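## Task

Seat the OSFP module in port 6 (bottom row, third port counting from the left) by pushing it in completely until its latch engages. Use only gentle force, keep every other module latched, and do not let the robot topple or finish leaning.

## Robot and tools

ROBOT. A TidyBot++ wheeled base (0.54 m long, 0.50 m wide, 0.38 m tall) on four driven casters carries one seven-joint Kinova arm ending in a Robotiq two-finger gripper. There is a single arm, so nothing in a call is split per arm. The shoulder sits 0.12 m ahead of the base centre, 0.68 m above the floor. Reach: upper arm 0.42 m, forearm 0.31 m, wrist to hand point 0.31 m. The arm begins folded with the hand pointing down. Cameras: base_camera is fixed to the base looking forward (644x364 images); wrist_camera rides on the hand and looks along the fingers (644x476, fisheye).

FRAMES. Base frame: origin on the floor below the base centre, x forward, y left, z up, in metres. hand_pose is reported in it as the point between the finger pads; the hand's own z runs out along the fingers and its y is the opening direction. Odometry frame is the base frame as it stood when the scene began; base_odometry gives x, y in metres and heading in radians (left positive, -3.142 to 3.142). base_tilt is in degrees, forward and right positive.

TOOL move. Every argument is optional; a call with none only reports state and images.
- base: object with any of translate_m (forward positive, -2 to 2 m), strafe_m (left positive, -2 to 2 m), rotate_rad (counter-clockwise seen from above positive, -6.3 to 6.3 rad). These are relative offsets measured from where the base last reported itself, along its axes at the start of the command.
- joints: object of absolute targets keyed by name, in radians: joint_1_rad (vertical swivel, positive clockwise from above), joint_2_rad (shoulder, -2.249 to 2.249, 0 is upright, positive leans forward), joint_3_rad (upper-arm twist), joint_4_rad (elbow, -2.579 to 2.579, 0 straight), joint_5_rad (forearm twist), joint_6_rad (wrist bend, -2.099 to 2.099), joint_7_rad (hand twist); plus gripper_pos, 0 fully open (about 85 mm gap) to 1 fully closed. Joints 1, 3, 5, 7 are unlimited but take the shorter way round, so send steps below half a turn.
- target: one flat list of seven numbers [x, y, z, qw, qx, qy, qz], an absolute hand pose in the base frame, metres then a unit quaternion, in the same form hand_pose prints. With target, joints may only contain gripper_pos.
- speeds: top-speed caps for this action only, keyed translate_m or strafe_m (0.05 to 0.5 m/s) and rotate_rad (0.1 to 1.57 rad/s). When translating and strafing together, put the cap under just one key.
- cameras: list from base_camera, wrist_camera, all; omitted means all, [] means none.
- blocking: true or omitted waits until everything stops; false returns after roughly 0.5 s while motion continues.
Unknown keys make the call invalid; values outside a range get it refused. After a refusal or an unrequested stop, the remaining calls in that reply are skipped.

OTHER TOOLS. wait(seconds 0 to 10, cameras) lets time pass and reports state. stop(cameras) brakes all running motions. zoom_image(camera, region [x0, y0, x1, y1] in pixels from the top-left, at most 504x504) enlarges part of the latest image. read_manual(section "licences") returns licence texts only. finished_scene(scene) closes the current scene; the result tells you the next task.

RESULT LINES. move gives done or the most serious status. base_status, joint_status, hand_status report done, moving, off_target (stopped short, may still be pressing), contact_stop or time_out (unrequested stops; target dropped), not_followed (a check blocked the command), torque_fault, limit_stop_at_motor_heat. "joint command not followed" or "pose unreachable" plus a cause line means targets were withheld, often for self-collision. hand_pose is the measured hand; hand_target is where the commanded joints would put it. joint_positions, motor_effort (percent of maximum, signed toward higher angles, last action's peak in brackets), Motor temperatures, on_its_own (things the robot did uncommanded), ARM HIT (hard contact with itself or the base), MOTOR HOT and OVER-TEMPERATURE FAULT. The pictures line names the images in order.

WORKING HINTS. Hand targets usually land within about 3 cm; refine by adding (desired minus measured position) to the previous target. hand_status is done only within 10 mm and 2 degrees. To keep the hand still, resend hand_target rather than hand_pose. A distant or sharply rotated pose can make the arm wander or strike the base; the arm never steers around furniture. Pointed down, the hand rises no higher than about 0.94 m, and only near the base. Closed fingertips protrude about 20 mm beyond the hand point, which is handy for pushing a module face. Trust camera images over hand_pose, which may be off by 1 to 2 cm.

CAUTIONS. Push modules in small steps, checking motor_effort and images; stop once the latch engages, and avoid brushing neighbouring modules. Joint torque above 104.5 N m (joints 1 to 4) or 51.3 N m (5 to 7) triggers a 10 s arm freeze. The robot may tip if a raised arm snags while the base drives, if a raised hand is pushed sideways, or if the arm reaches far out over nearby furniture; watch base_tilt and withdraw the arm or back away to straighten it. Do not knock anything out of the work area. Prolonged stretched poses or pushing at unreachable goals heat motors; at 75 °C the arm sags and is locked for 30 to 60 s.

Each tool is called as name(argument=value, ...), one argument or row to a line, values as JSON.

## Session

move(
)

Scene clock: 0.00 s.
Motor temperatures (°C): [40 36 37 41 36 43 46]
base_odometry: x=+0.000 y=+0.000 heading=+0.000
base_tilt: forward=+0.3 right=+0.1
base_status: not commanded
joint_positions: joint_1_rad=+0.010 joint_2_rad=-0.337 joint_3_rad=+3.109 joint_4_rad=-2.558 joint_5_rad=-0.009 joint_6_rad=-0.859 joint_7_rad=+1.590 gripper_pos=+0.000
joint_status: not commanded
motor_effort: joint_1_rad=+0 joint_2_rad=+0 joint_3_rad=+0 joint_4_rad=+12 joint_5_rad=+0 joint_6_rad=+0 joint_7_rad=+0
hand_pose: x=+0.2488 y=+0.0051 z=+0.5777 quat_wxyz=(+0.002, +0.999, +0.017, +0.031) (m; base frame)
hand_target: x=+0.2495 y=+0.0051 z=+0.5781 quat_wxyz=(+0.002, +0.999, +0.017, +0.031) (m; base frame)
hand_status: not commanded
pictures: base_camera, wrist_camera

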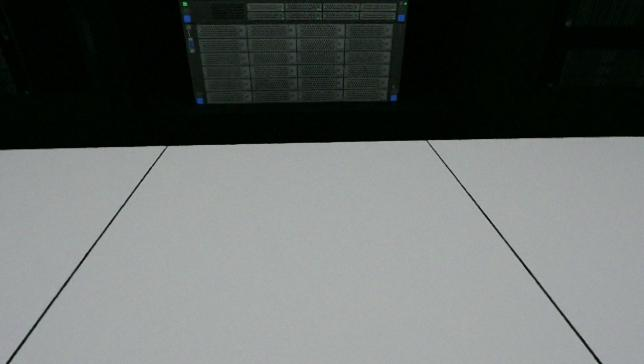

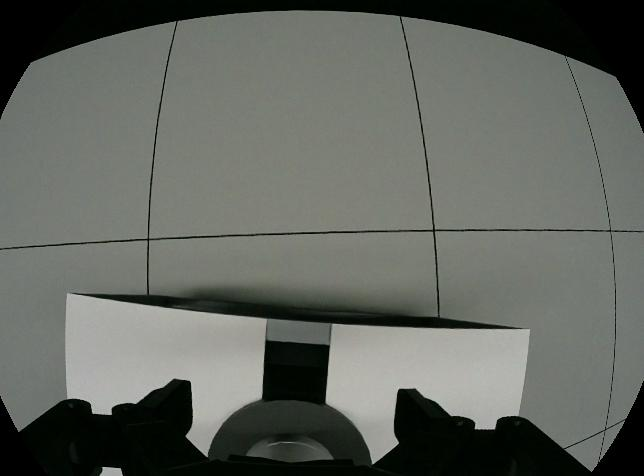

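move(
  joints={"joint_1_rad":0.0,"joint_2_rad":-0.6,"joint_3_rad":3.14,"joint_4_rad":-2.2,"joint_5_rad":0,"joint_6_rad":0.03,"joint_7_rad":1.57},
)

zoom_image(
  camera="base_camera",
  region=[150, 0, 450, 150],
)

Scene clock: 10.57 s.
Motor temperatures (°C): [39 36 37 41 36 43 46]
move: done
base_odometry: x=+0.000 y=+0.000 heading=+0.000
base_tilt: forward=+0.3 right=+0.2
base_status: not commanded
joint_positions: joint_1_rad=+0.010 joint_2_rad=-0.589 joint_3_rad=+3.120 joint_4_rad=-2.220 joint_5_rad=-0.009 joint_6_rad=-0.026 joint_7_rad=+1.590 gripper_pos=+0.000
joint_status: all done
motor_effort: joint_1_rad=-1(2) joint_2_rad=-1(3) joint_3_rad=+1(2) joint_4_rad=+21(21) joint_5_rad=+1(2) joint_6_rad=+8(9) joint_7_rad=+0(2)
hand_pose: x=+0.5090 y=+0.0082 z=+0.9856 quat_wxyz=(+0.005, +0.737, +0.011, +0.676) (m; base frame)
hand_target: x=+0.5069 y=+0.0022 z=+1.0201 quat_wxyz=(+0.000, +0.707, +0.001, +0.707) (m; base frame)
hand_status: not commanded
pictures: base_camera, wrist_camera
camera_calibration:
wrist_camera: T_world_to_cam=[[-0.0462405, -0.996665, 0.0672418, -0.0451264], [-0.0458384, -0.0651259, -0.996824, 1.07337], [0.997878, -0.0491758, -0.0426741, -0.333833], [0, 0, 0, 1]] pos_world=[0.380239, 0.00851152, 1.05875]

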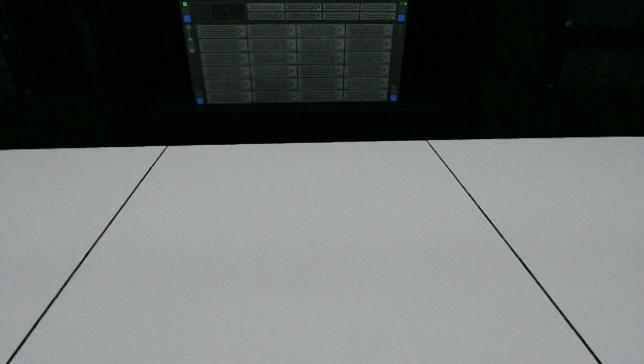

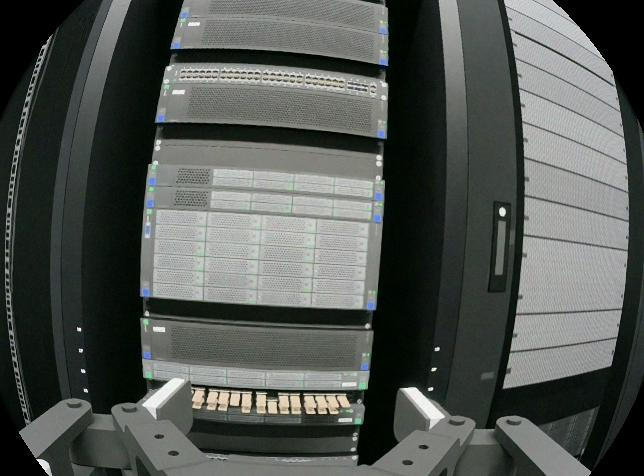

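Scaled by 1.680.

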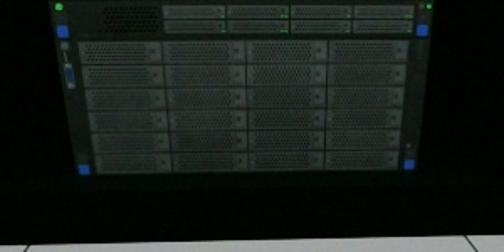

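zoom_image(
  camera="wrist_camera",
  region=[130, 340, 400, 470],
)

Scaled by 1.867.

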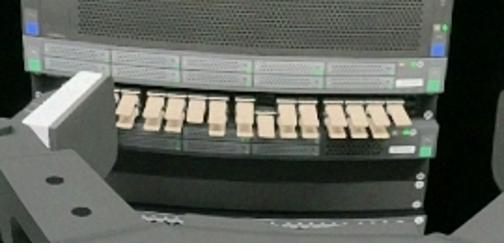

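move(
  joints={"joint_1_rad":0.0,"joint_2_rad":0.3,"joint_3_rad":3.14,"joint_4_rad":-2.5,"joint_5_rad":0,"joint_6_rad":1.23,"joint_7_rad":1.57,"gripper_pos":1},
  cameras=["wrist_camera"],
)

zoom_image(
  camera="wrist_camera",
  region=[120, 200, 420, 400],
)

Scene clock: 33.03 s.
Motor temperatures (°C): [39 36 36 41 36 43 46]
move: done
base_odometry: x=+0.000 y=+0.000 heading=+0.000
base_tilt: forward=+0.4 right=+0.1
base_status: not commanded
joint_positions: joint_1_rad=+0.010 joint_2_rad=+0.285 joint_3_rad=+3.120 joint_4_rad=-2.478 joint_5_rad=-0.009 joint_6_rad=+1.175 joint_7_rad=+1.590 gripper_pos=+0.999
joint_status: all done
motor_effort: joint_1_rad=+0(2) joint_2_rad=-20(22) joint_3_rad=-1(2) joint_4_rad=+10(22) joint_5_rad=+1(2) joint_6_rad=+8(10) joint_7_rad=+0(2)
hand_pose: x=+0.6644 y=+0.0040 z=+0.7882 quat_wxyz=(+0.002, +0.713, +0.004, +0.701) (m; base frame)
hand_target: x=+0.6599 y=+0.0021 z=+0.7878 quat_wxyz=(-0.001, +0.707, +0.000, +0.707) (m; base frame)
hand_status: not commanded
pictures: wrist_camera
camera_calibration:
wrist_camera: T_world_to_cam=[[-0.0555778, -0.997155, 0.0509151, -0.0098019], [0.0226973, -0.0522425, -0.998376, 0.839123], [0.998196, -0.0543319, 0.0255363, -0.551509], [0, 0, 0, 1]] pos_world=[0.530923, 0.00409929, 0.852343]

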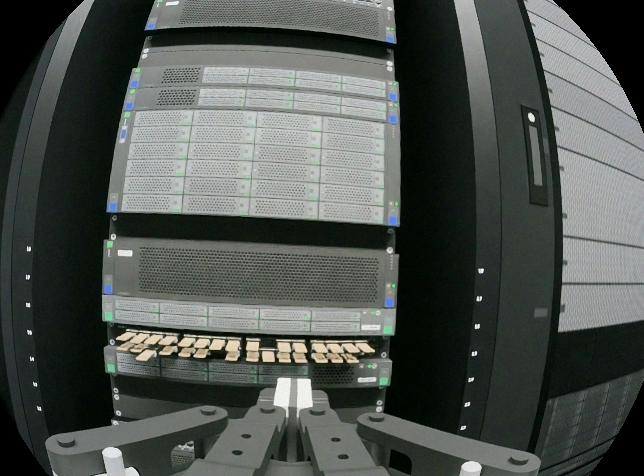

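Scaled by 1.680.

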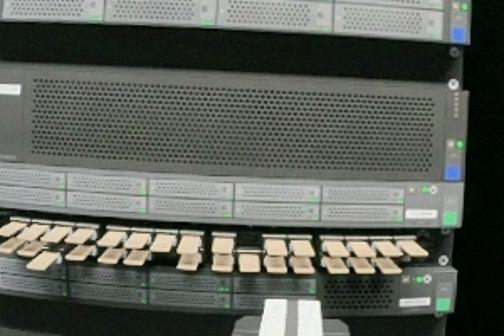

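move(
  base={"strafe_m":0.23},
  joints={"joint_1_rad":-0.01,"joint_3_rad":3.16,"joint_6_rad":1.29,"joint_7_rad":1.55},
  cameras=["wrist_camera"],
)

zoom_image(
  camera="wrist_camera",
  region=[200, 300, 440, 460],
)

Scene clock: 46.20 s.
Motor temperatures (°C): [39 36 36 41 36 43 46]
move: done
base_odometry: x=+0.000 y=+0.230 heading=+0.001
base_tilt: forward=+0.2 right=+0.1
base_status: done
joint_positions: joint_1_rad=-0.003 joint_2_rad=+0.286 joint_3_rad=+3.149 joint_4_rad=-2.481 joint_5_rad=-0.009 joint_6_rad=+1.244 joint_7_rad=+1.581 gripper_pos=+0.999
joint_status: all done
motor_effort: joint_1_rad=-1(3) joint_2_rad=-21(22) joint_3_rad=+0(2) joint_4_rad=+10(11) joint_5_rad=+1(2) joint_6_rad=+8(9) joint_7_rad=+0(1)
hand_pose: x=+0.6637 y=-0.0032 z=+0.8079 quat_wxyz=(+0.008, +0.690, -0.001, +0.724) (m; base frame)
hand_target: x=+0.6596 y=-0.0021 z=+0.8065 quat_wxyz=(-0.003, +0.685, -0.008, +0.728) (m; base frame)
hand_status: not commanded
pictures: wrist_camera
camera_calibration:
wrist_camera: T_world_to_cam=[[-0.0737595, -0.996175, 0.0468511, -0.00269676], [0.0869354, -0.053223, -0.994791, 0.812835], [0.99348, -0.0693023, 0.0905286, -0.601153], [0, 0, 0, 1]] pos_world=[0.52637, -0.00108618, 0.863149]

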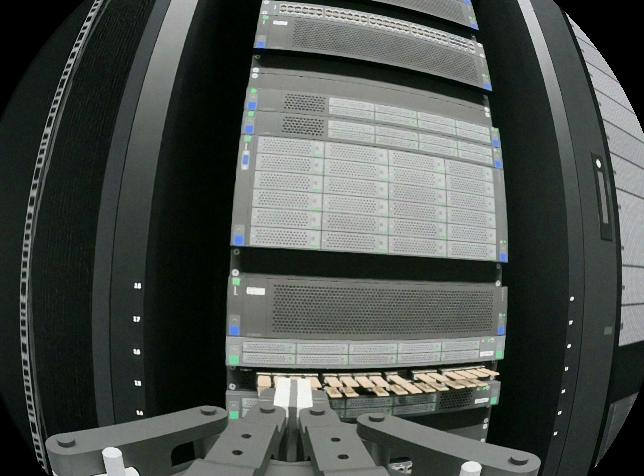

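Scaled by 2.100.

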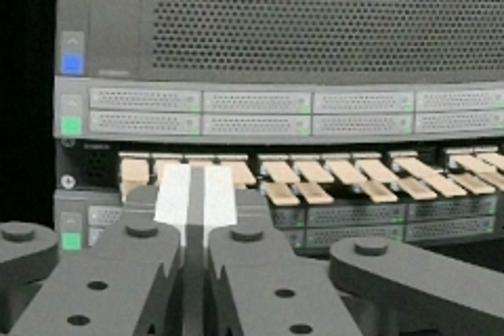

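move(
  joints={"joint_2_rad":0.1,"joint_4_rad":-2.45,"joint_6_rad":0.6},
  cameras=["wrist_camera"],
)

zoom_image(
  camera="wrist_camera",
  region=[220, 250, 400, 370],
)

Scene clock: 53.17 s.
Motor temperatures (°C): [39 36 36 41 36 43 46]
move: done
base_odometry: x=+0.000 y=+0.230 heading=+0.001
base_tilt: forward=+0.3 right=+0.1
base_status: not commanded
joint_positions: joint_1_rad=-0.003 joint_2_rad=+0.116 joint_3_rad=+3.149 joint_4_rad=-2.477 joint_5_rad=-0.009 joint_6_rad=+0.637 joint_7_rad=+1.581 gripper_pos=+0.999
joint_status: all done
motor_effort: joint_1_rad=+0(1) joint_2_rad=-17(22) joint_3_rad=-1(1) joint_4_rad=+13(14) joint_5_rad=+0(1) joint_6_rad=+8(9) joint_7_rad=+0(1)
hand_pose: x=+0.6203 y=-0.0024 z=+0.7148 quat_wxyz=(+0.005, +0.829, -0.002, +0.559) (m; base frame)
hand_target: x=+0.6257 y=-0.0028 z=+0.7243 quat_wxyz=(-0.003, +0.828, -0.012, +0.561) (m; base frame)
hand_status: not commanded
pictures: wrist_camera
camera_calibration:
wrist_camera: T_world_to_cam=[[-0.0475297, -0.996719, 0.0655154, -0.0303506], [-0.337869, -0.0456811, -0.940084, 0.948498], [0.939992, -0.0668175, -0.334589, -0.212519], [0, 0, 0, 1]] pos_world=[0.518792, -0.00112264, 0.822549]

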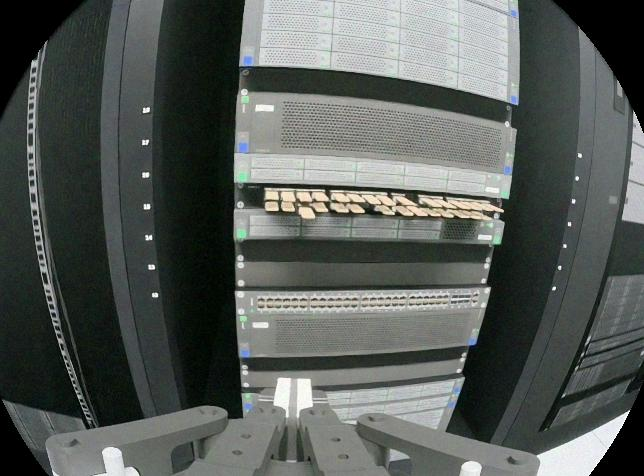

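Scaled by 2.800.

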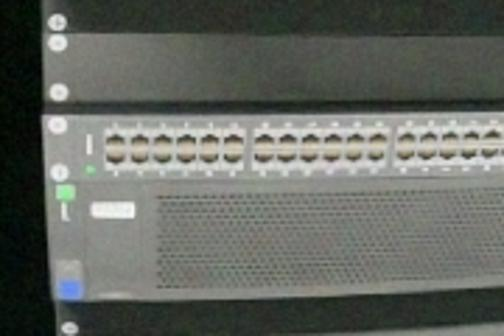

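zoom_image(
  camera="wrist_camera",
  region=[230, 175, 360, 245],
)

Scaled by 3.877.

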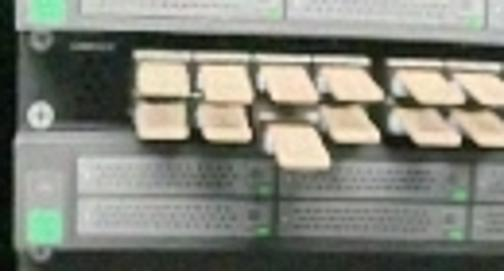

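move(
  base={"rotate_rad":0.085,"strafe_m":0.08},
  cameras=["wrist_camera","base_camera"],
)

zoom_image(
  camera="wrist_camera",
  region=[250, 165, 380, 235],
)

Scene clock: 87.53 s.
Motor temperatures (°C): [38 36 36 41 36 43 46]
move: done
base_odometry: x=+0.000 y=+0.310 heading=+0.087
base_tilt: forward=+0.3 right=+0.2
base_status: done
joint_positions: joint_1_rad=-0.009 joint_2_rad=+0.116 joint_3_rad=+3.156 joint_4_rad=-2.477 joint_5_rad=-0.009 joint_6_rad=+0.634 joint_7_rad=+1.581 gripper_pos=+0.999
joint_status: not commanded
motor_effort: joint_1_rad=-1(4) joint_2_rad=-17(18) joint_3_rad=+0(3) joint_4_rad=+13(13) joint_5_rad=+0(1) joint_6_rad=+8(9) joint_7_rad=+0(1)
hand_pose: x=+0.6200 y=-0.0026 z=+0.7140 quat_wxyz=(+0.005, +0.830, -0.002, +0.558) (m; base frame)
hand_target: x=+0.6257 y=-0.0028 z=+0.7243 quat_wxyz=(-0.003, +0.828, -0.012, +0.561) (m; base frame)
hand_status: not commanded
pictures: base_camera, wrist_camera
camera_calibration:
wrist_camera: T_world_to_cam=[[-0.0477172, -0.996653, 0.0663813, -0.0309799], [-0.340671, -0.046234, -0.939045, 0.948661], [0.938971, -0.0674228, -0.337325, -0.209933], [0, 0, 0, 1]] pos_world=[0.518824, -0.00117013, 0.822076]

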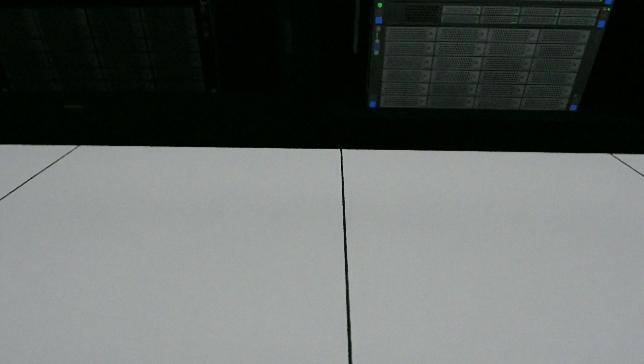

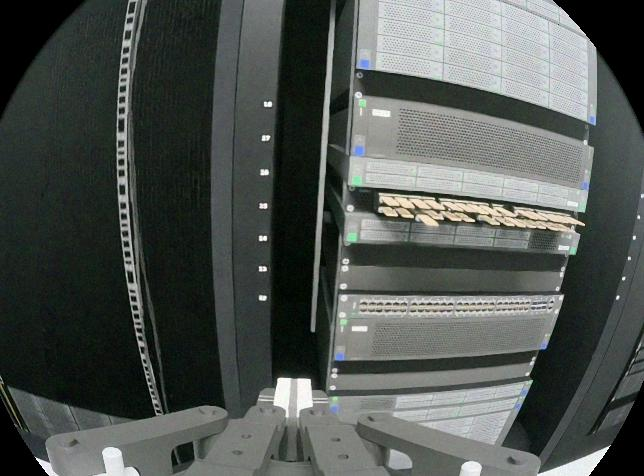

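Scaled by 3.877.

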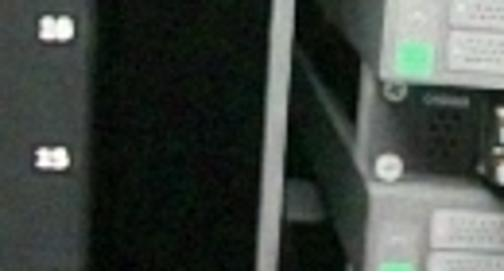

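move(
  base={"strafe_m":-0.182},
  cameras=["wrist_camera","base_camera"],
)

zoom_image(
  camera="wrist_camera",
  region=[250, 175, 380, 245],
)

Scene clock: 95.80 s.
Motor temperatures (°C): [38 36 36 41 36 43 46]
move: done
base_odometry: x=+0.016 y=+0.129 heading=+0.087
base_tilt: forward=+0.3 right=+0.1
base_status: done
joint_positions: joint_1_rad=-0.008 joint_2_rad=+0.113 joint_3_rad=+3.157 joint_4_rad=-2.475 joint_5_rad=-0.009 joint_6_rad=+0.631 joint_7_rad=+1.581 gripper_pos=+0.999
joint_status: not commanded
motor_effort: joint_1_rad=-1(3) joint_2_rad=-17(18) joint_3_rad=+0(2) joint_4_rad=+13(13) joint_5_rad=+1(1) joint_6_rad=+7(8) joint_7_rad=+0(1)
hand_pose: x=+0.6203 y=-0.0041 z=+0.7152 quat_wxyz=(+0.006, +0.830, -0.003, +0.558) (m; base frame)
hand_target: x=+0.6257 y=-0.0028 z=+0.7243 quat_wxyz=(-0.003, +0.828, -0.012, +0.561) (m; base frame)
hand_status: not commanded
pictures: base_camera, wrist_camera
camera_calibration:
wrist_camera: T_world_to_cam=[[-0.0508569, -0.996492, 0.0664639, -0.0306779], [-0.339595, -0.0453297, -0.939479, 0.949373], [0.939196, -0.0703498, -0.336099, -0.210944], [0, 0, 0, 1]] pos_world=[0.51896, -0.00237536, 0.823057]

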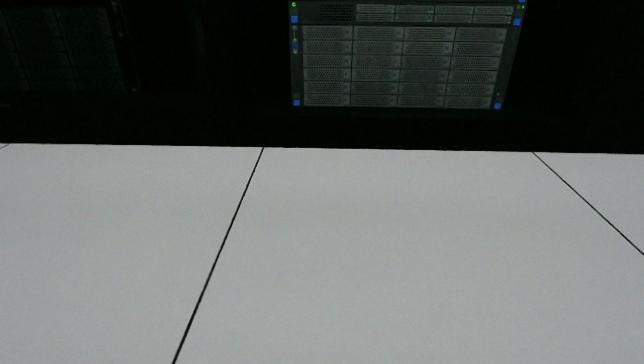

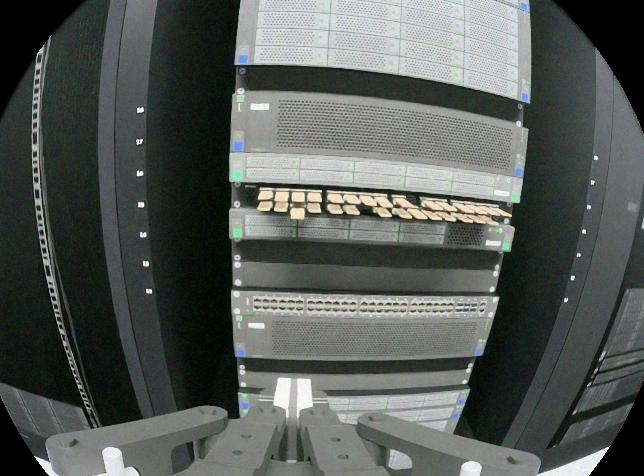

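Scaled by 3.877.

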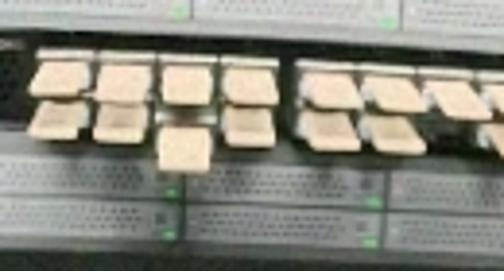

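move(
  joints={"joint_2_rad":0.65,"joint_4_rad":-2.5,"joint_6_rad":1.63},
  cameras=["wrist_camera"],
)

move(
  base={"translate_m":0.2},
  speeds={"translate_m":0.15},
  cameras=["wrist_camera"],
)

zoom_image(
  camera="wrist_camera",
  region=[210, 270, 390, 400],
)

Scene clock: 110.83 s.
Motor temperatures (°C): [38 36 36 41 36 43 46]
move: done
base_odometry: x=+0.016 y=+0.129 heading=+0.087
base_tilt: forward=+0.2 right=+0.0
base_status: not commanded
joint_positions: joint_1_rad=-0.008 joint_2_rad=+0.634 joint_3_rad=+3.157 joint_4_rad=-2.477 joint_5_rad=-0.009 joint_6_rad=+1.575 joint_7_rad=+1.581 gripper_pos=+0.999
joint_status: all done
motor_effort: joint_1_rad=-1(1) joint_2_rad=-27(28) joint_3_rad=+0(1) joint_4_rad=+5(13) joint_5_rad=+0(1) joint_6_rad=+8(9) joint_7_rad=+0(1)
hand_pose: x=+0.6891 y=-0.0039 z=+0.7171 quat_wxyz=(+0.012, +0.695, +0.002, +0.719) (m; base frame)
hand_target: x=+0.6821 y=-0.0009 z=+0.7181 quat_wxyz=(-0.002, +0.689, -0.005, +0.725) (m; base frame)
hand_status: not commanded
pictures: wrist_camera
camera_calibration:
wrist_camera: T_world_to_cam=[[-0.0744711, -0.995539, 0.0579352, -0.00464398], [0.0731824, -0.0633958, -0.995302, 0.730118], [0.994534, -0.0698814, 0.0775771, -0.609628], [0, 0, 0, 1]] pos_world=[0.552518, -0.000938489, 0.77425]

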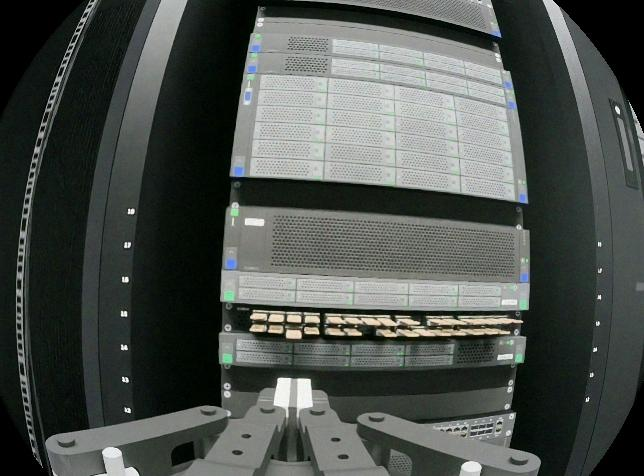

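Scene clock: 112.83 s.
Motor temperatures (°C): [38 36 36 41 36 43 46]
move: done
base_odometry: x=+0.215 y=+0.146 heading=+0.087
base_tilt: forward=+0.2 right=+0.1
base_status: done
joint_positions: joint_1_rad=-0.008 joint_2_rad=+0.637 joint_3_rad=+3.157 joint_4_rad=-2.483 joint_5_rad=-0.009 joint_6_rad=+1.579 joint_7_rad=+1.581 gripper_pos=+0.999
joint_status: not commanded
motor_effort: joint_1_rad=+0(1) joint_2_rad=-26(29) joint_3_rad=-1(1) joint_4_rad=+5(6) joint_5_rad=+0(1) joint_6_rad=+8(9) joint_7_rad=+0(1)
hand_pose: x=+0.6875 y=-0.0038 z=+0.7149 quat_wxyz=(+0.012, +0.696, +0.002, +0.717) (m; base frame)
hand_target: x=+0.6821 y=-0.0009 z=+0.7181 quat_wxyz=(-0.002, +0.689, -0.005, +0.725) (m; base frame)
hand_status: not commanded
pictures: wrist_camera
camera_calibration:
wrist_camera: T_world_to_cam=[[-0.0742266, -0.995535, 0.0583185, -0.00507582], [0.0687225, -0.0634472, -0.995616, 0.731355], [0.994871, -0.0698934, 0.0731251, -0.604903], [0, 0, 0, 1]] pos_world=[0.551163, -0.000929512, 0.772678]

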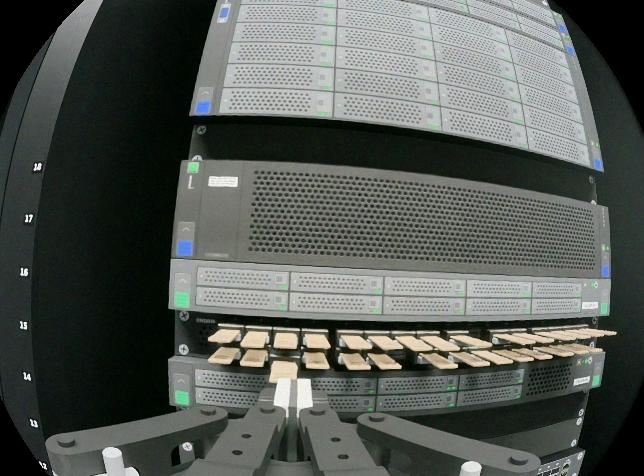

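Scaled by 2.800.

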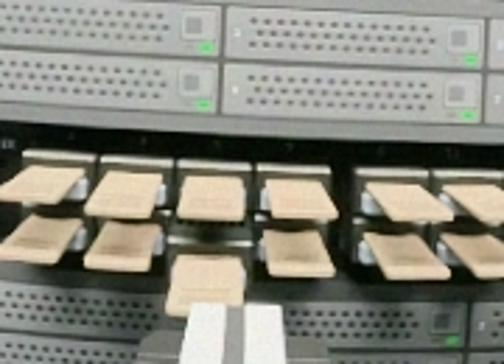

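move(
  joints={"joint_6_rad":1.6},
  base={"strafe_m":0.006,"translate_m":0.04},
  speeds={"translate_m":0.05},
  cameras=["wrist_camera"],
)

zoom_image(
  camera="wrist_camera",
  region=[230, 300, 350, 400],
)

Scene clock: 128.33 s.
Motor temperatures (°C): [38 36 36 41 36 43 46]
move: done
base_odometry: x=+0.255 y=+0.155 heading=+0.086
base_tilt: forward=+0.3 right=+0.1
base_status: done
joint_positions: joint_1_rad=-0.008 joint_2_rad=+0.638 joint_3_rad=+3.157 joint_4_rad=-2.483 joint_5_rad=-0.009 joint_6_rad=+1.575 joint_7_rad=+1.581 gripper_pos=+0.999
joint_status: all done
motor_effort: joint_1_rad=-1(2) joint_2_rad=-27(28) joint_3_rad=-1(1) joint_4_rad=+5(6) joint_5_rad=+0(1) joint_6_rad=+8(9) joint_7_rad=+0(1)
hand_pose: x=+0.6873 y=-0.0039 z=+0.7132 quat_wxyz=(+0.012, +0.698, +0.002, +0.716) (m; base frame)
hand_target: x=+0.6824 y=-0.0010 z=+0.7088 quat_wxyz=(-0.002, +0.700, -0.005, +0.714) (m; base frame)
hand_status: not commanded
pictures: wrist_camera
camera_calibration:
wrist_camera: T_world_to_cam=[[-0.073977, -0.995535, 0.0586385, -0.00540107], [0.0638016, -0.0634037, -0.995946, 0.733276], [0.995217, -0.0699359, 0.0682072, -0.601319], [0, 0, 0, 1]] pos_world=[0.551259, -0.000938217, 0.771635]

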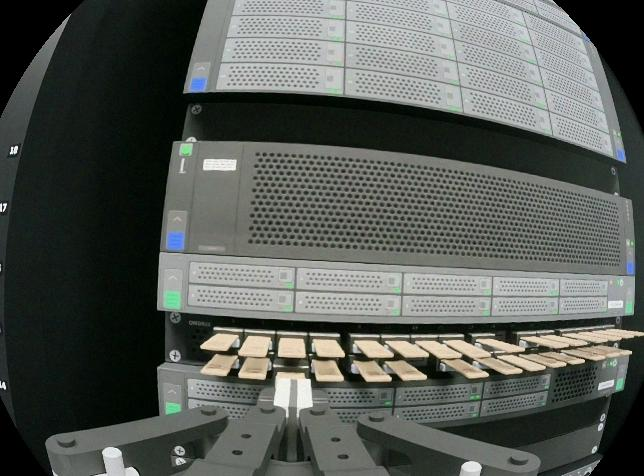

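Scaled by 4.200.

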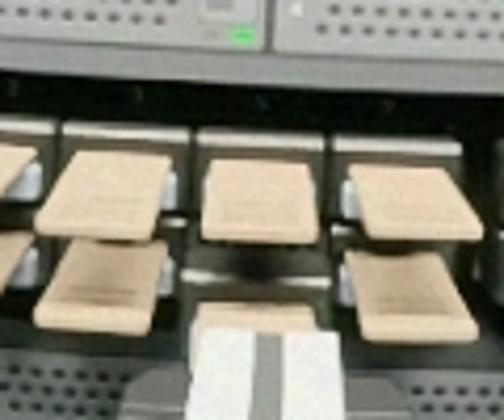

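move(
  joints={"joint_6_rad":1.56},
  base={"translate_m":0.025,"strafe_m":0.002},
  speeds={"translate_m":0.05},
  cameras=["wrist_camera"],
)

zoom_image(
  camera="wrist_camera",
  region=[230, 300, 350, 400],
)

Scene clock: 136.23 s.
Motor temperatures (°C): [38 36 36 41 36 43 46]
move: done
base_odometry: x=+0.280 y=+0.160 heading=+0.086
base_tilt: forward=+0.3 right=+0.1
base_status: done
joint_positions: joint_1_rad=-0.008 joint_2_rad=+0.640 joint_3_rad=+3.157 joint_4_rad=-2.490 joint_5_rad=-0.009 joint_6_rad=+1.555 joint_7_rad=+1.581 gripper_pos=+0.999
joint_status: all done
motor_effort: joint_1_rad=-1(3) joint_2_rad=-27(28) joint_3_rad=-1(2) joint_4_rad=+6(7) joint_5_rad=+1(1) joint_6_rad=+8(9) joint_7_rad=+0(1)
hand_pose: x=+0.6852 y=-0.0039 z=+0.7034 quat_wxyz=(+0.012, +0.709, +0.002, +0.705) (m; base frame)
hand_target: x=+0.6824 y=-0.0011 z=+0.6963 quat_wxyz=(-0.002, +0.714, -0.005, +0.700) (m; base frame)
hand_status: not commanded
pictures: wrist_camera
camera_calibration:
wrist_camera: T_world_to_cam=[[-0.0724658, -0.995533, 0.0605161, -0.00740019], [0.0343031, -0.0631275, -0.997416, 0.744817], [0.996781, -0.0702026, 0.0387244, -0.578919], [0, 0, 0, 1]] pos_world=[0.55097, -0.000990393, 0.765758]

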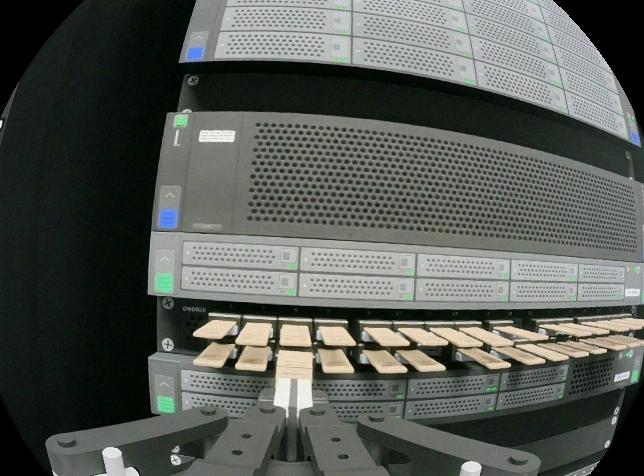

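Scaled by 4.200.

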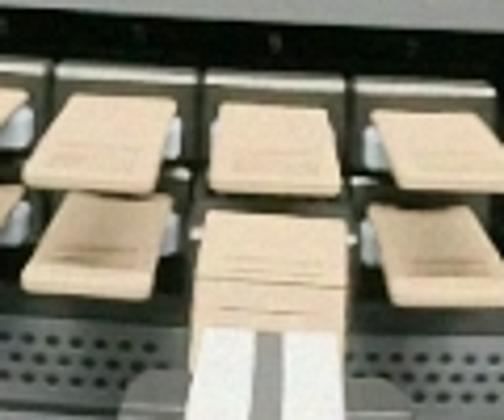

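move(
  joints={"joint_4_rad":-2.46,"joint_6_rad":1.525},
  cameras=["wrist_camera"],
)

zoom_image(
  camera="wrist_camera",
  region=[230, 300, 350, 400],
)

Scene clock: 140.43 s.
Motor temperatures (°C): [38 36 36 40 36 43 46]
move: done
base_odometry: x=+0.280 y=+0.160 heading=+0.086
base_tilt: forward=+0.3 right=+0.1
base_status: not commanded
joint_positions: joint_1_rad=-0.008 joint_2_rad=+0.640 joint_3_rad=+3.157 joint_4_rad=-2.480 joint_5_rad=-0.009 joint_6_rad=+1.541 joint_7_rad=+1.581 gripper_pos=+0.999
joint_status: all done
motor_effort: joint_1_rad=-1(1) joint_2_rad=-27(27) joint_3_rad=-1(1) joint_4_rad=+7(7) joint_5_rad=+1(1) joint_6_rad=+9(10) joint_7_rad=+0(1)
hand_pose: x=+0.6886 y=-0.0040 z=+0.7023 quat_wxyz=(+0.012, +0.710, +0.002, +0.704) (m; base frame)
hand_target: x=+0.6950 y=-0.0012 z=+0.6981 quat_wxyz=(-0.002, +0.712, -0.005, +0.702) (m; base frame)
hand_status: not commanded
pictures: wrist_camera
camera_calibration:
wrist_camera: T_world_to_cam=[[-0.0722787, -0.99554, 0.0606309, -0.0073242], [0.030697, -0.0629815, -0.997542, 0.746205], [0.996912, -0.0702399, 0.0351123, -0.579814], [0, 0, 0, 1]] pos_world=[0.554588, -0.0010205, 0.765174]

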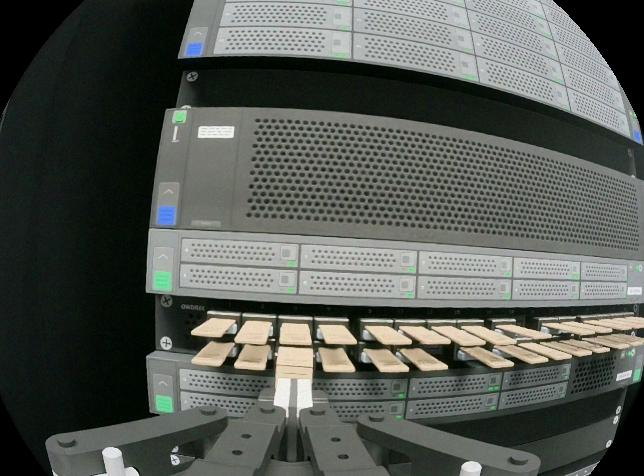

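Scaled by 4.200.

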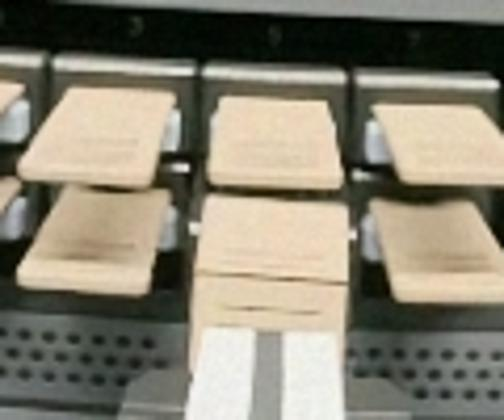

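move(
  joints={"joint_4_rad":-2.42,"joint_6_rad":1.485},
  cameras=["wrist_camera"],
)

zoom_image(
  camera="wrist_camera",
  region=[230, 300, 350, 400],
)

Scene clock: 151.10 s.
Motor temperatures (°C): [38 36 36 40 36 43 46]
move: done
base_odometry: x=+0.280 y=+0.160 heading=+0.086
base_tilt: forward=+0.4 right=+0.1
base_status: not commanded
joint_positions: joint_1_rad=-0.008 joint_2_rad=+0.640 joint_3_rad=+3.157 joint_4_rad=-2.450 joint_5_rad=-0.009 joint_6_rad=+1.507 joint_7_rad=+1.581 gripper_pos=+0.999
joint_status: all done
motor_effort: joint_1_rad=-1(1) joint_2_rad=-28(28) joint_3_rad=-1(1) joint_4_rad=+8(8) joint_5_rad=+1(1) joint_6_rad=+9(10) joint_7_rad=+0(1)
hand_pose: x=+0.6979 y=-0.0040 z=+0.7015 quat_wxyz=(+0.012, +0.711, +0.002, +0.703) (m; base frame)
hand_target: x=+0.7076 y=-0.0012 z=+0.6987 quat_wxyz=(-0.002, +0.712, -0.005, +0.702) (m; base frame)
hand_status: not commanded
pictures: wrist_camera
camera_calibration:
wrist_camera: T_world_to_cam=[[-0.0720778, -0.995557, 0.0605813, -0.00675498], [0.0269957, -0.0626643, -0.997669, 0.747778], [0.997034, -0.0702743, 0.0313925, -0.586539], [0, 0, 0, 1]] pos_world=[0.564125, -0.00108461, 0.764857]

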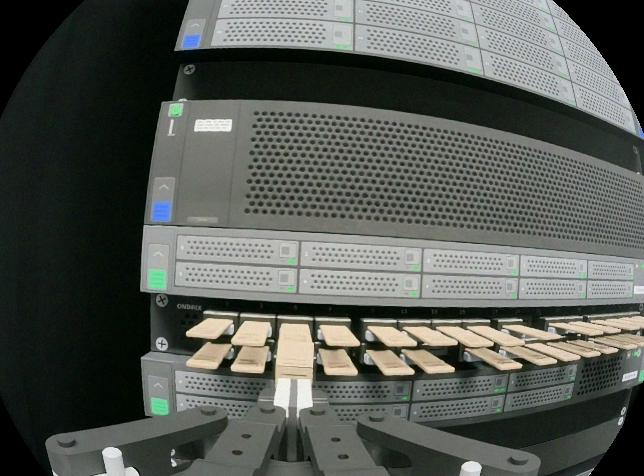

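Scaled by 4.200.

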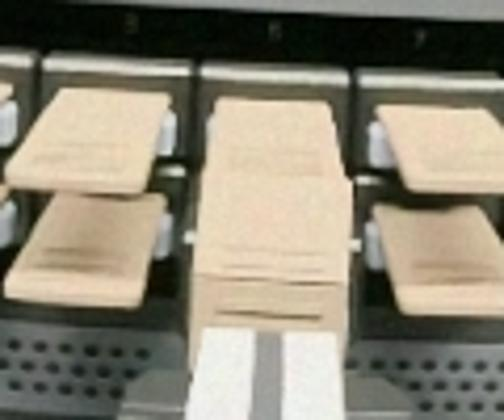

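move(
  base={"translate_m":-0.06},
  speeds={"translate_m":0.1},
  cameras=["wrist_camera"],
)

zoom_image(
  camera="wrist_camera",
  region=[230, 300, 350, 400],
)

Scene clock: 189.67 s.
Motor temperatures (°C): [38 36 35 40 36 43 46]
move: done
base_odometry: x=+0.220 y=+0.155 heading=+0.086
base_tilt: forward=+0.2 right=+0.1
base_status: done
joint_positions: joint_1_rad=-0.008 joint_2_rad=+0.642 joint_3_rad=+3.157 joint_4_rad=-2.442 joint_5_rad=-0.009 joint_6_rad=+1.507 joint_7_rad=+1.581 gripper_pos=+0.999
joint_status: not commanded
motor_effort: joint_1_rad=+0(2) joint_2_rad=-27(29) joint_3_rad=-1(1) joint_4_rad=+6(7) joint_5_rad=+0(1) joint_6_rad=+8(10) joint_7_rad=+0(1)
hand_pose: x=+0.7006 y=-0.0040 z=+0.7032 quat_wxyz=(+0.012, +0.709, +0.002, +0.705) (m; base frame)
hand_target: x=+0.7076 y=-0.0012 z=+0.6987 quat_wxyz=(-0.002, +0.712, -0.005, +0.702) (m; base frame)
hand_status: not commanded
pictures: wrist_camera
camera_calibration:
wrist_camera: T_world_to_cam=[[-0.0724028, -0.99556, 0.0601502, -0.00612087], [0.0336824, -0.0627147, -0.997463, 0.744636], [0.996807, -0.0701931, 0.0380736, -0.593849], [0, 0, 0, 1]] pos_world=[0.566428, -0.00107817, 0.765724]

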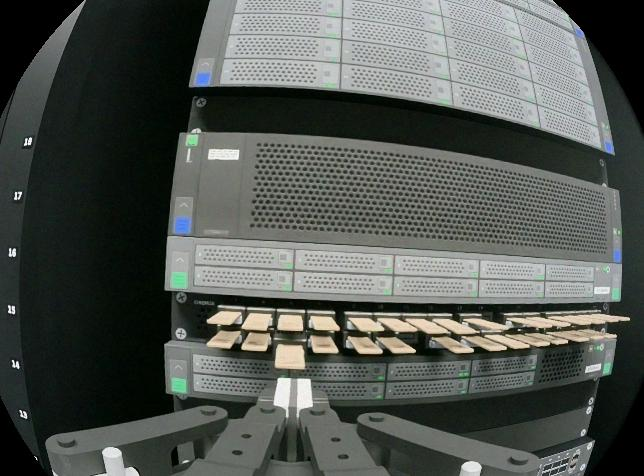

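Scaled by 4.200.

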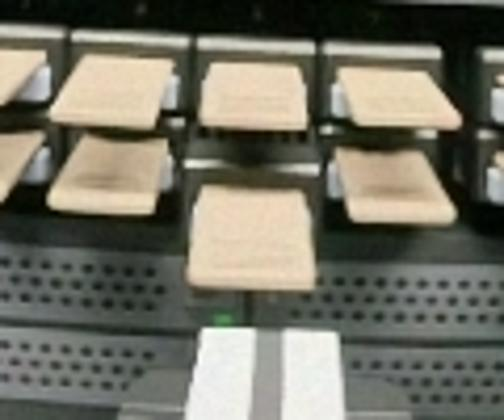

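move(
  joints={"joint_7_rad":-1.55},
  cameras=["wrist_camera"],
)

zoom_image(
  camera="wrist_camera",
  region=[260, 80, 400, 200],
)

Scene clock: 216.97 s.
Motor temperatures (°C): [38 36 35 40 36 43 46]
move: done
base_odometry: x=+0.220 y=+0.155 heading=+0.086
base_tilt: forward=+0.2 right=+0.1
base_status: not commanded
joint_positions: joint_1_rad=-0.008 joint_2_rad=+0.642 joint_3_rad=+3.157 joint_4_rad=-2.442 joint_5_rad=-0.009 joint_6_rad=+1.507 joint_7_rad=-1.506 gripper_pos=+0.999
joint_status: all done
motor_effort: joint_1_rad=+0(1) joint_2_rad=-28(28) joint_3_rad=-1(1) joint_4_rad=+5(6) joint_5_rad=+0(1) joint_6_rad=+8(9) joint_7_rad=+0(2)
hand_pose: x=+0.7006 y=-0.0040 z=+0.7032 quat_wxyz=(-0.705, +0.021, -0.709, +0.031) (m; base frame)
hand_target: x=+0.7076 y=-0.0012 z=+0.6987 quat_wxyz=(-0.702, +0.010, -0.712, +0.013) (m; base frame)
hand_status: not commanded
pictures: wrist_camera
camera_calibration:
wrist_camera: T_world_to_cam=[[-0.0459516, 0.992479, -0.113463, 0.105366], [0.0467164, 0.115594, 0.992197, -0.66298], [0.997851, 0.0402925, -0.0516767, -0.531024], [0, 0, 0, 1]] pos_world=[0.565697, -0.00654108, 0.64232]

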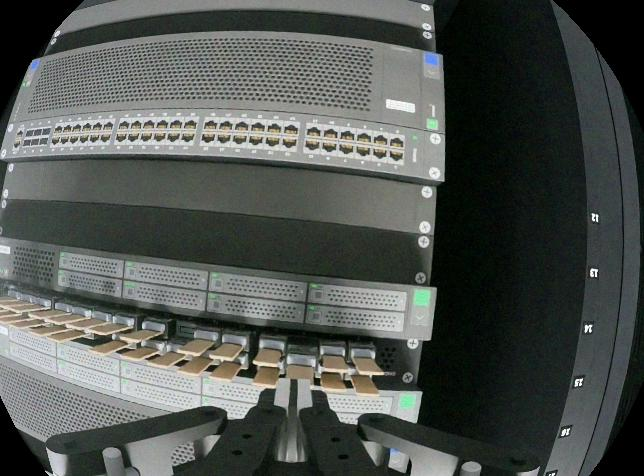

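Scaled by 3.600.

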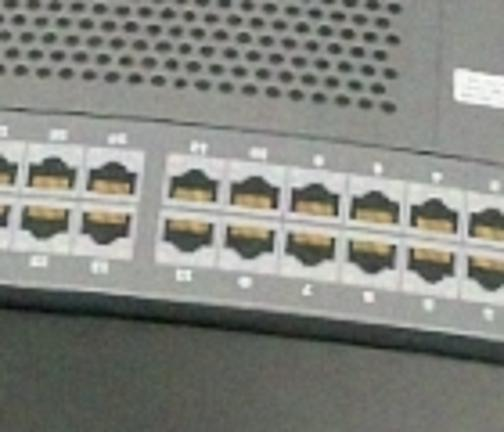

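zoom_image(
  camera="wrist_camera",
  region=[240, 320, 360, 420],
)

Scaled by 4.200.

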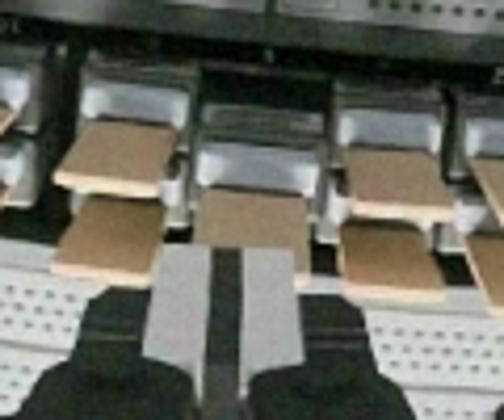

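move(
  joints={"joint_7_rad":0.0,"joint_2_rad":0.69,"joint_4_rad":-2.38},
  base={"translate_m":-0.04},
  speeds={"translate_m":0.15},
  cameras=["wrist_camera"],
)

zoom_image(
  camera="wrist_camera",
  region=[230, 270, 410, 420],
)

Scene clock: 234.33 s.
Motor temperatures (°C): [37 36 35 40 36 43 46]
move: done
base_odometry: x=+0.180 y=+0.152 heading=+0.086
base_tilt: forward=+0.2 right=+0.1
base_status: done
joint_positions: joint_1_rad=-0.008 joint_2_rad=+0.670 joint_3_rad=+3.157 joint_4_rad=-2.406 joint_5_rad=-0.009 joint_6_rad=+1.507 joint_7_rad=-0.043 gripper_pos=+0.999
joint_status: all done
motor_effort: joint_1_rad=-1(1) joint_2_rad=-28(29) joint_3_rad=+0(1) joint_4_rad=+6(7) joint_5_rad=+0(1) joint_6_rad=+8(9) joint_7_rad=+0(1)
hand_pose: x=+0.7124 y=-0.0039 z=+0.6984 quat_wxyz=(-0.506, +0.487, -0.511, +0.495) (m; base frame)
hand_target: x=+0.7207 y=-0.0011 z=+0.6882 quat_wxyz=(-0.492, +0.505, -0.502, +0.500) (m; base frame)
hand_status: not commanded
pictures: wrist_camera
camera_calibration:
wrist_camera: T_world_to_cam=[[-0.056853, -0.00566954, -0.998366, 0.727207], [0.0532725, 0.998542, -0.0087042, 0.039076], [0.99696, -0.0536803, -0.0564681, -0.539473], [0, 0, 0, 1]] pos_world=[0.577095, -0.0638552, 0.695896]

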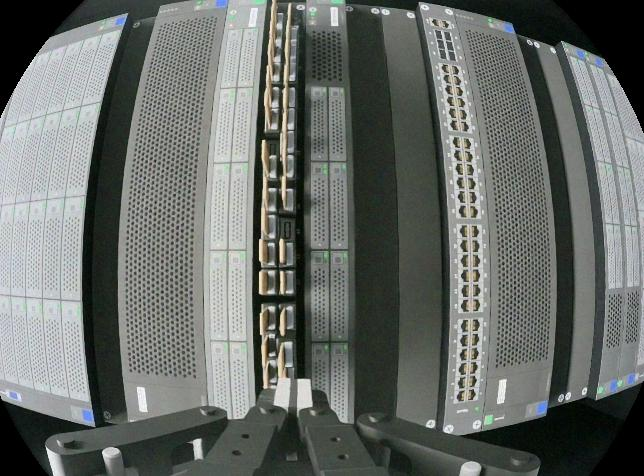

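Scaled by 2.800.

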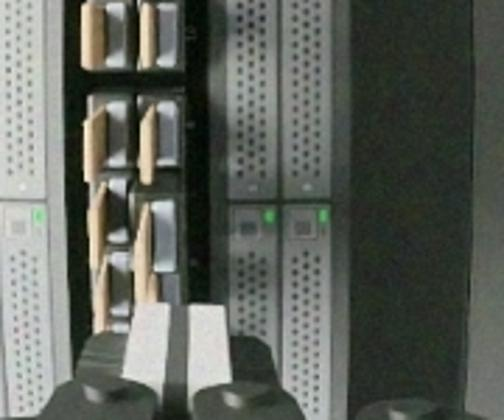

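move(
  joints={"joint_2_rad":0.7,"joint_4_rad":-2.37},
  base={"translate_m":0.05},
  speeds={"translate_m":0.08},
  cameras=["wrist_camera"],
)

zoom_image(
  camera="wrist_camera",
  region=[220, 270, 370, 395],
)

Scene clock: 247.37 s.
Motor temperatures (°C): [37 36 35 40 36 43 46]
move: done
base_odometry: x=+0.230 y=+0.156 heading=+0.086
base_tilt: forward=+0.3 right=+0.1
base_status: done
joint_positions: joint_1_rad=-0.008 joint_2_rad=+0.684 joint_3_rad=+3.157 joint_4_rad=-2.391 joint_5_rad=-0.009 joint_6_rad=+1.507 joint_7_rad=-0.043 gripper_pos=+0.999
joint_status: all done
motor_effort: joint_1_rad=+0(2) joint_2_rad=-29(30) joint_3_rad=-1(1) joint_4_rad=+6(9) joint_5_rad=+0(1) joint_6_rad=+8(9) joint_7_rad=+0(1)
hand_pose: x=+0.7171 y=-0.0039 z=+0.6953 quat_wxyz=(-0.506, +0.487, -0.511, +0.496) (m; base frame)
hand_target: x=+0.7240 y=-0.0011 z=+0.6856 quat_wxyz=(-0.492, +0.505, -0.502, +0.500) (m; base frame)
hand_status: not commanded
pictures: wrist_camera
camera_calibration:
wrist_camera: T_world_to_cam=[[-0.0558889, -0.00602699, -0.998419, 0.723635], [0.0531405, 0.998546, -0.00900243, 0.0390717], [0.997022, -0.0535596, -0.0554874, -0.54505], [0, 0, 0, 1]] pos_world=[0.581793, -0.0638462, 0.692599]

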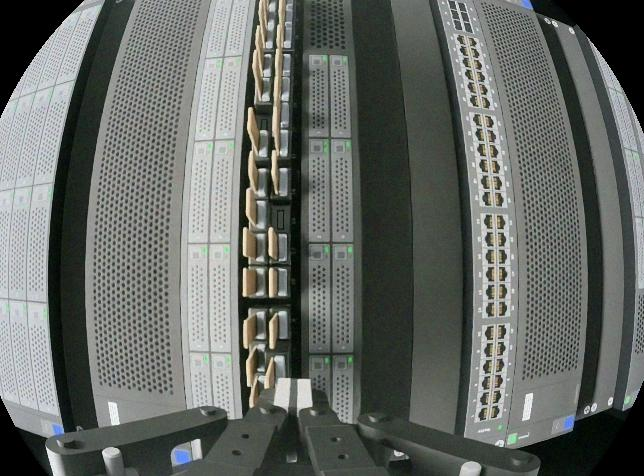

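Scaled by 3.360.

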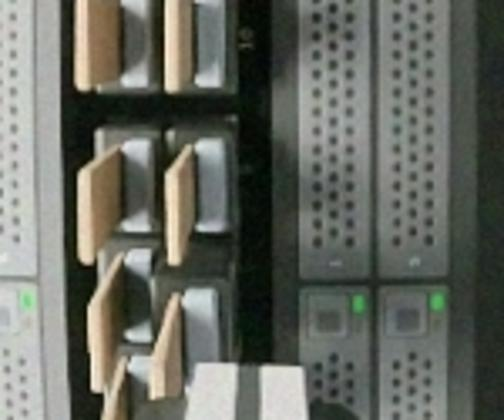

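move(
  joints={"joint_2_rad":0.675,"joint_4_rad":-2.395},
  cameras=["wrist_camera"],
)

zoom_image(
  camera="wrist_camera",
  region=[230, 330, 330, 400],
)

Scene clock: 256.90 s.
Motor temperatures (°C): [37 36 35 40 36 43 46]
move: done
base_odometry: x=+0.230 y=+0.156 heading=+0.086
base_tilt: forward=+0.2 right=+0.2
base_status: not commanded
joint_positions: joint_1_rad=-0.008 joint_2_rad=+0.679 joint_3_rad=+3.157 joint_4_rad=-2.394 joint_5_rad=-0.009 joint_6_rad=+1.507 joint_7_rad=-0.043 gripper_pos=+0.999
joint_status: all done
motor_effort: joint_1_rad=+0(1) joint_2_rad=-28(29) joint_3_rad=+0(1) joint_4_rad=+5(6) joint_5_rad=+0(1) joint_6_rad=+8(9) joint_7_rad=+1(1)
hand_pose: x=+0.7163 y=-0.0039 z=+0.6970 quat_wxyz=(-0.506, +0.487, -0.510, +0.496) (m; base frame)
hand_target: x=+0.7159 y=-0.0011 z=+0.6922 quat_wxyz=(-0.492, +0.505, -0.502, +0.500) (m; base frame)
hand_status: not commanded
pictures: wrist_camera
camera_calibration:
wrist_camera: T_world_to_cam=[[-0.0540698, -0.00598136, -0.998519, 0.724089], [0.053181, 0.998546, -0.00886127, 0.0390089], [0.99712, -0.0535814, -0.053673, -0.545468], [0, 0, 0, 1]] pos_world=[0.580974, -0.0638481, 0.694086]

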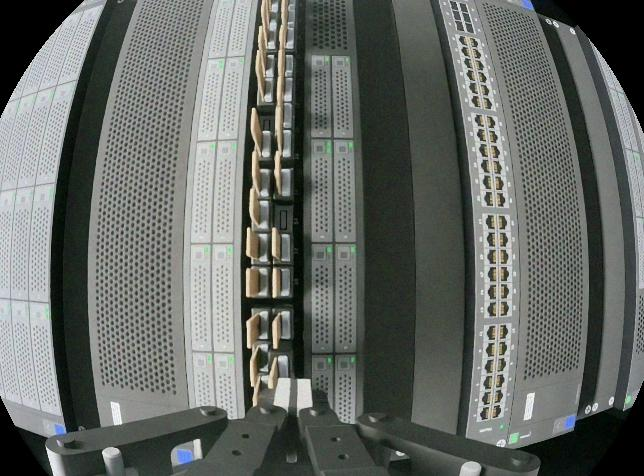

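Scaled by 5.040.

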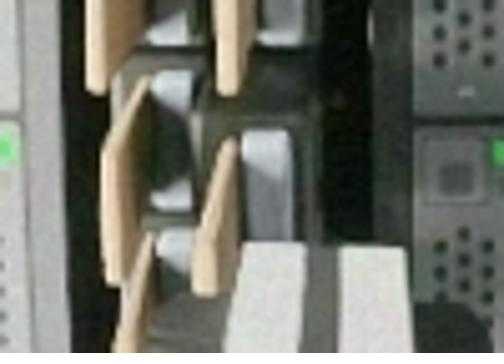

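move(
  base={"translate_m":0.02},
  speeds={"translate_m":0.05},
  cameras=["wrist_camera"],
)

zoom_image(
  camera="wrist_camera",
  region=[230, 330, 330, 400],
)

Scene clock: 261.53 s.
Motor temperatures (°C): [37 36 35 40 36 43 46]
move: done
base_odometry: x=+0.249 y=+0.158 heading=+0.087
base_tilt: forward=+0.3 right=+0.1
base_status: done
joint_positions: joint_1_rad=-0.008 joint_2_rad=+0.679 joint_3_rad=+3.157 joint_4_rad=-2.394 joint_5_rad=-0.009 joint_6_rad=+1.507 joint_7_rad=-0.043 gripper_pos=+0.999
joint_status: not commanded
motor_effort: joint_1_rad=+0(2) joint_2_rad=-29(31) joint_3_rad=-1(1) joint_4_rad=+7(7) joint_5_rad=+0(1) joint_6_rad=+9(9) joint_7_rad=+0(1)
hand_pose: x=+0.7163 y=-0.0039 z=+0.6970 quat_wxyz=(-0.506, +0.487, -0.510, +0.496) (m; base frame)
hand_target: x=+0.7159 y=-0.0011 z=+0.6922 quat_wxyz=(-0.492, +0.505, -0.502, +0.500) (m; base frame)
hand_status: not commanded
pictures: wrist_camera
camera_calibration:
wrist_camera: T_world_to_cam=[[-0.0540425, -0.00597907, -0.998521, 0.724119], [0.0531824, 0.998546, -0.00885759, 0.0390072], [0.997121, -0.0535824, -0.0536459, -0.545465], [0, 0, 0, 1]] pos_world=[0.580953, -0.0638482, 0.694131]

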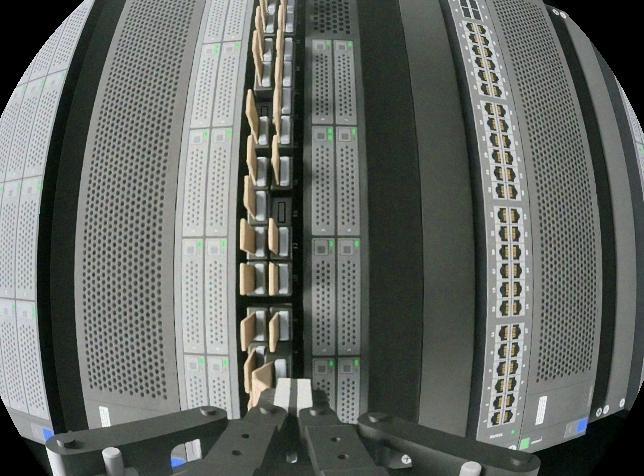

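Scaled by 5.040.

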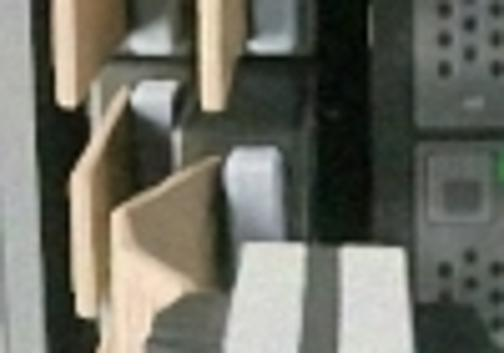

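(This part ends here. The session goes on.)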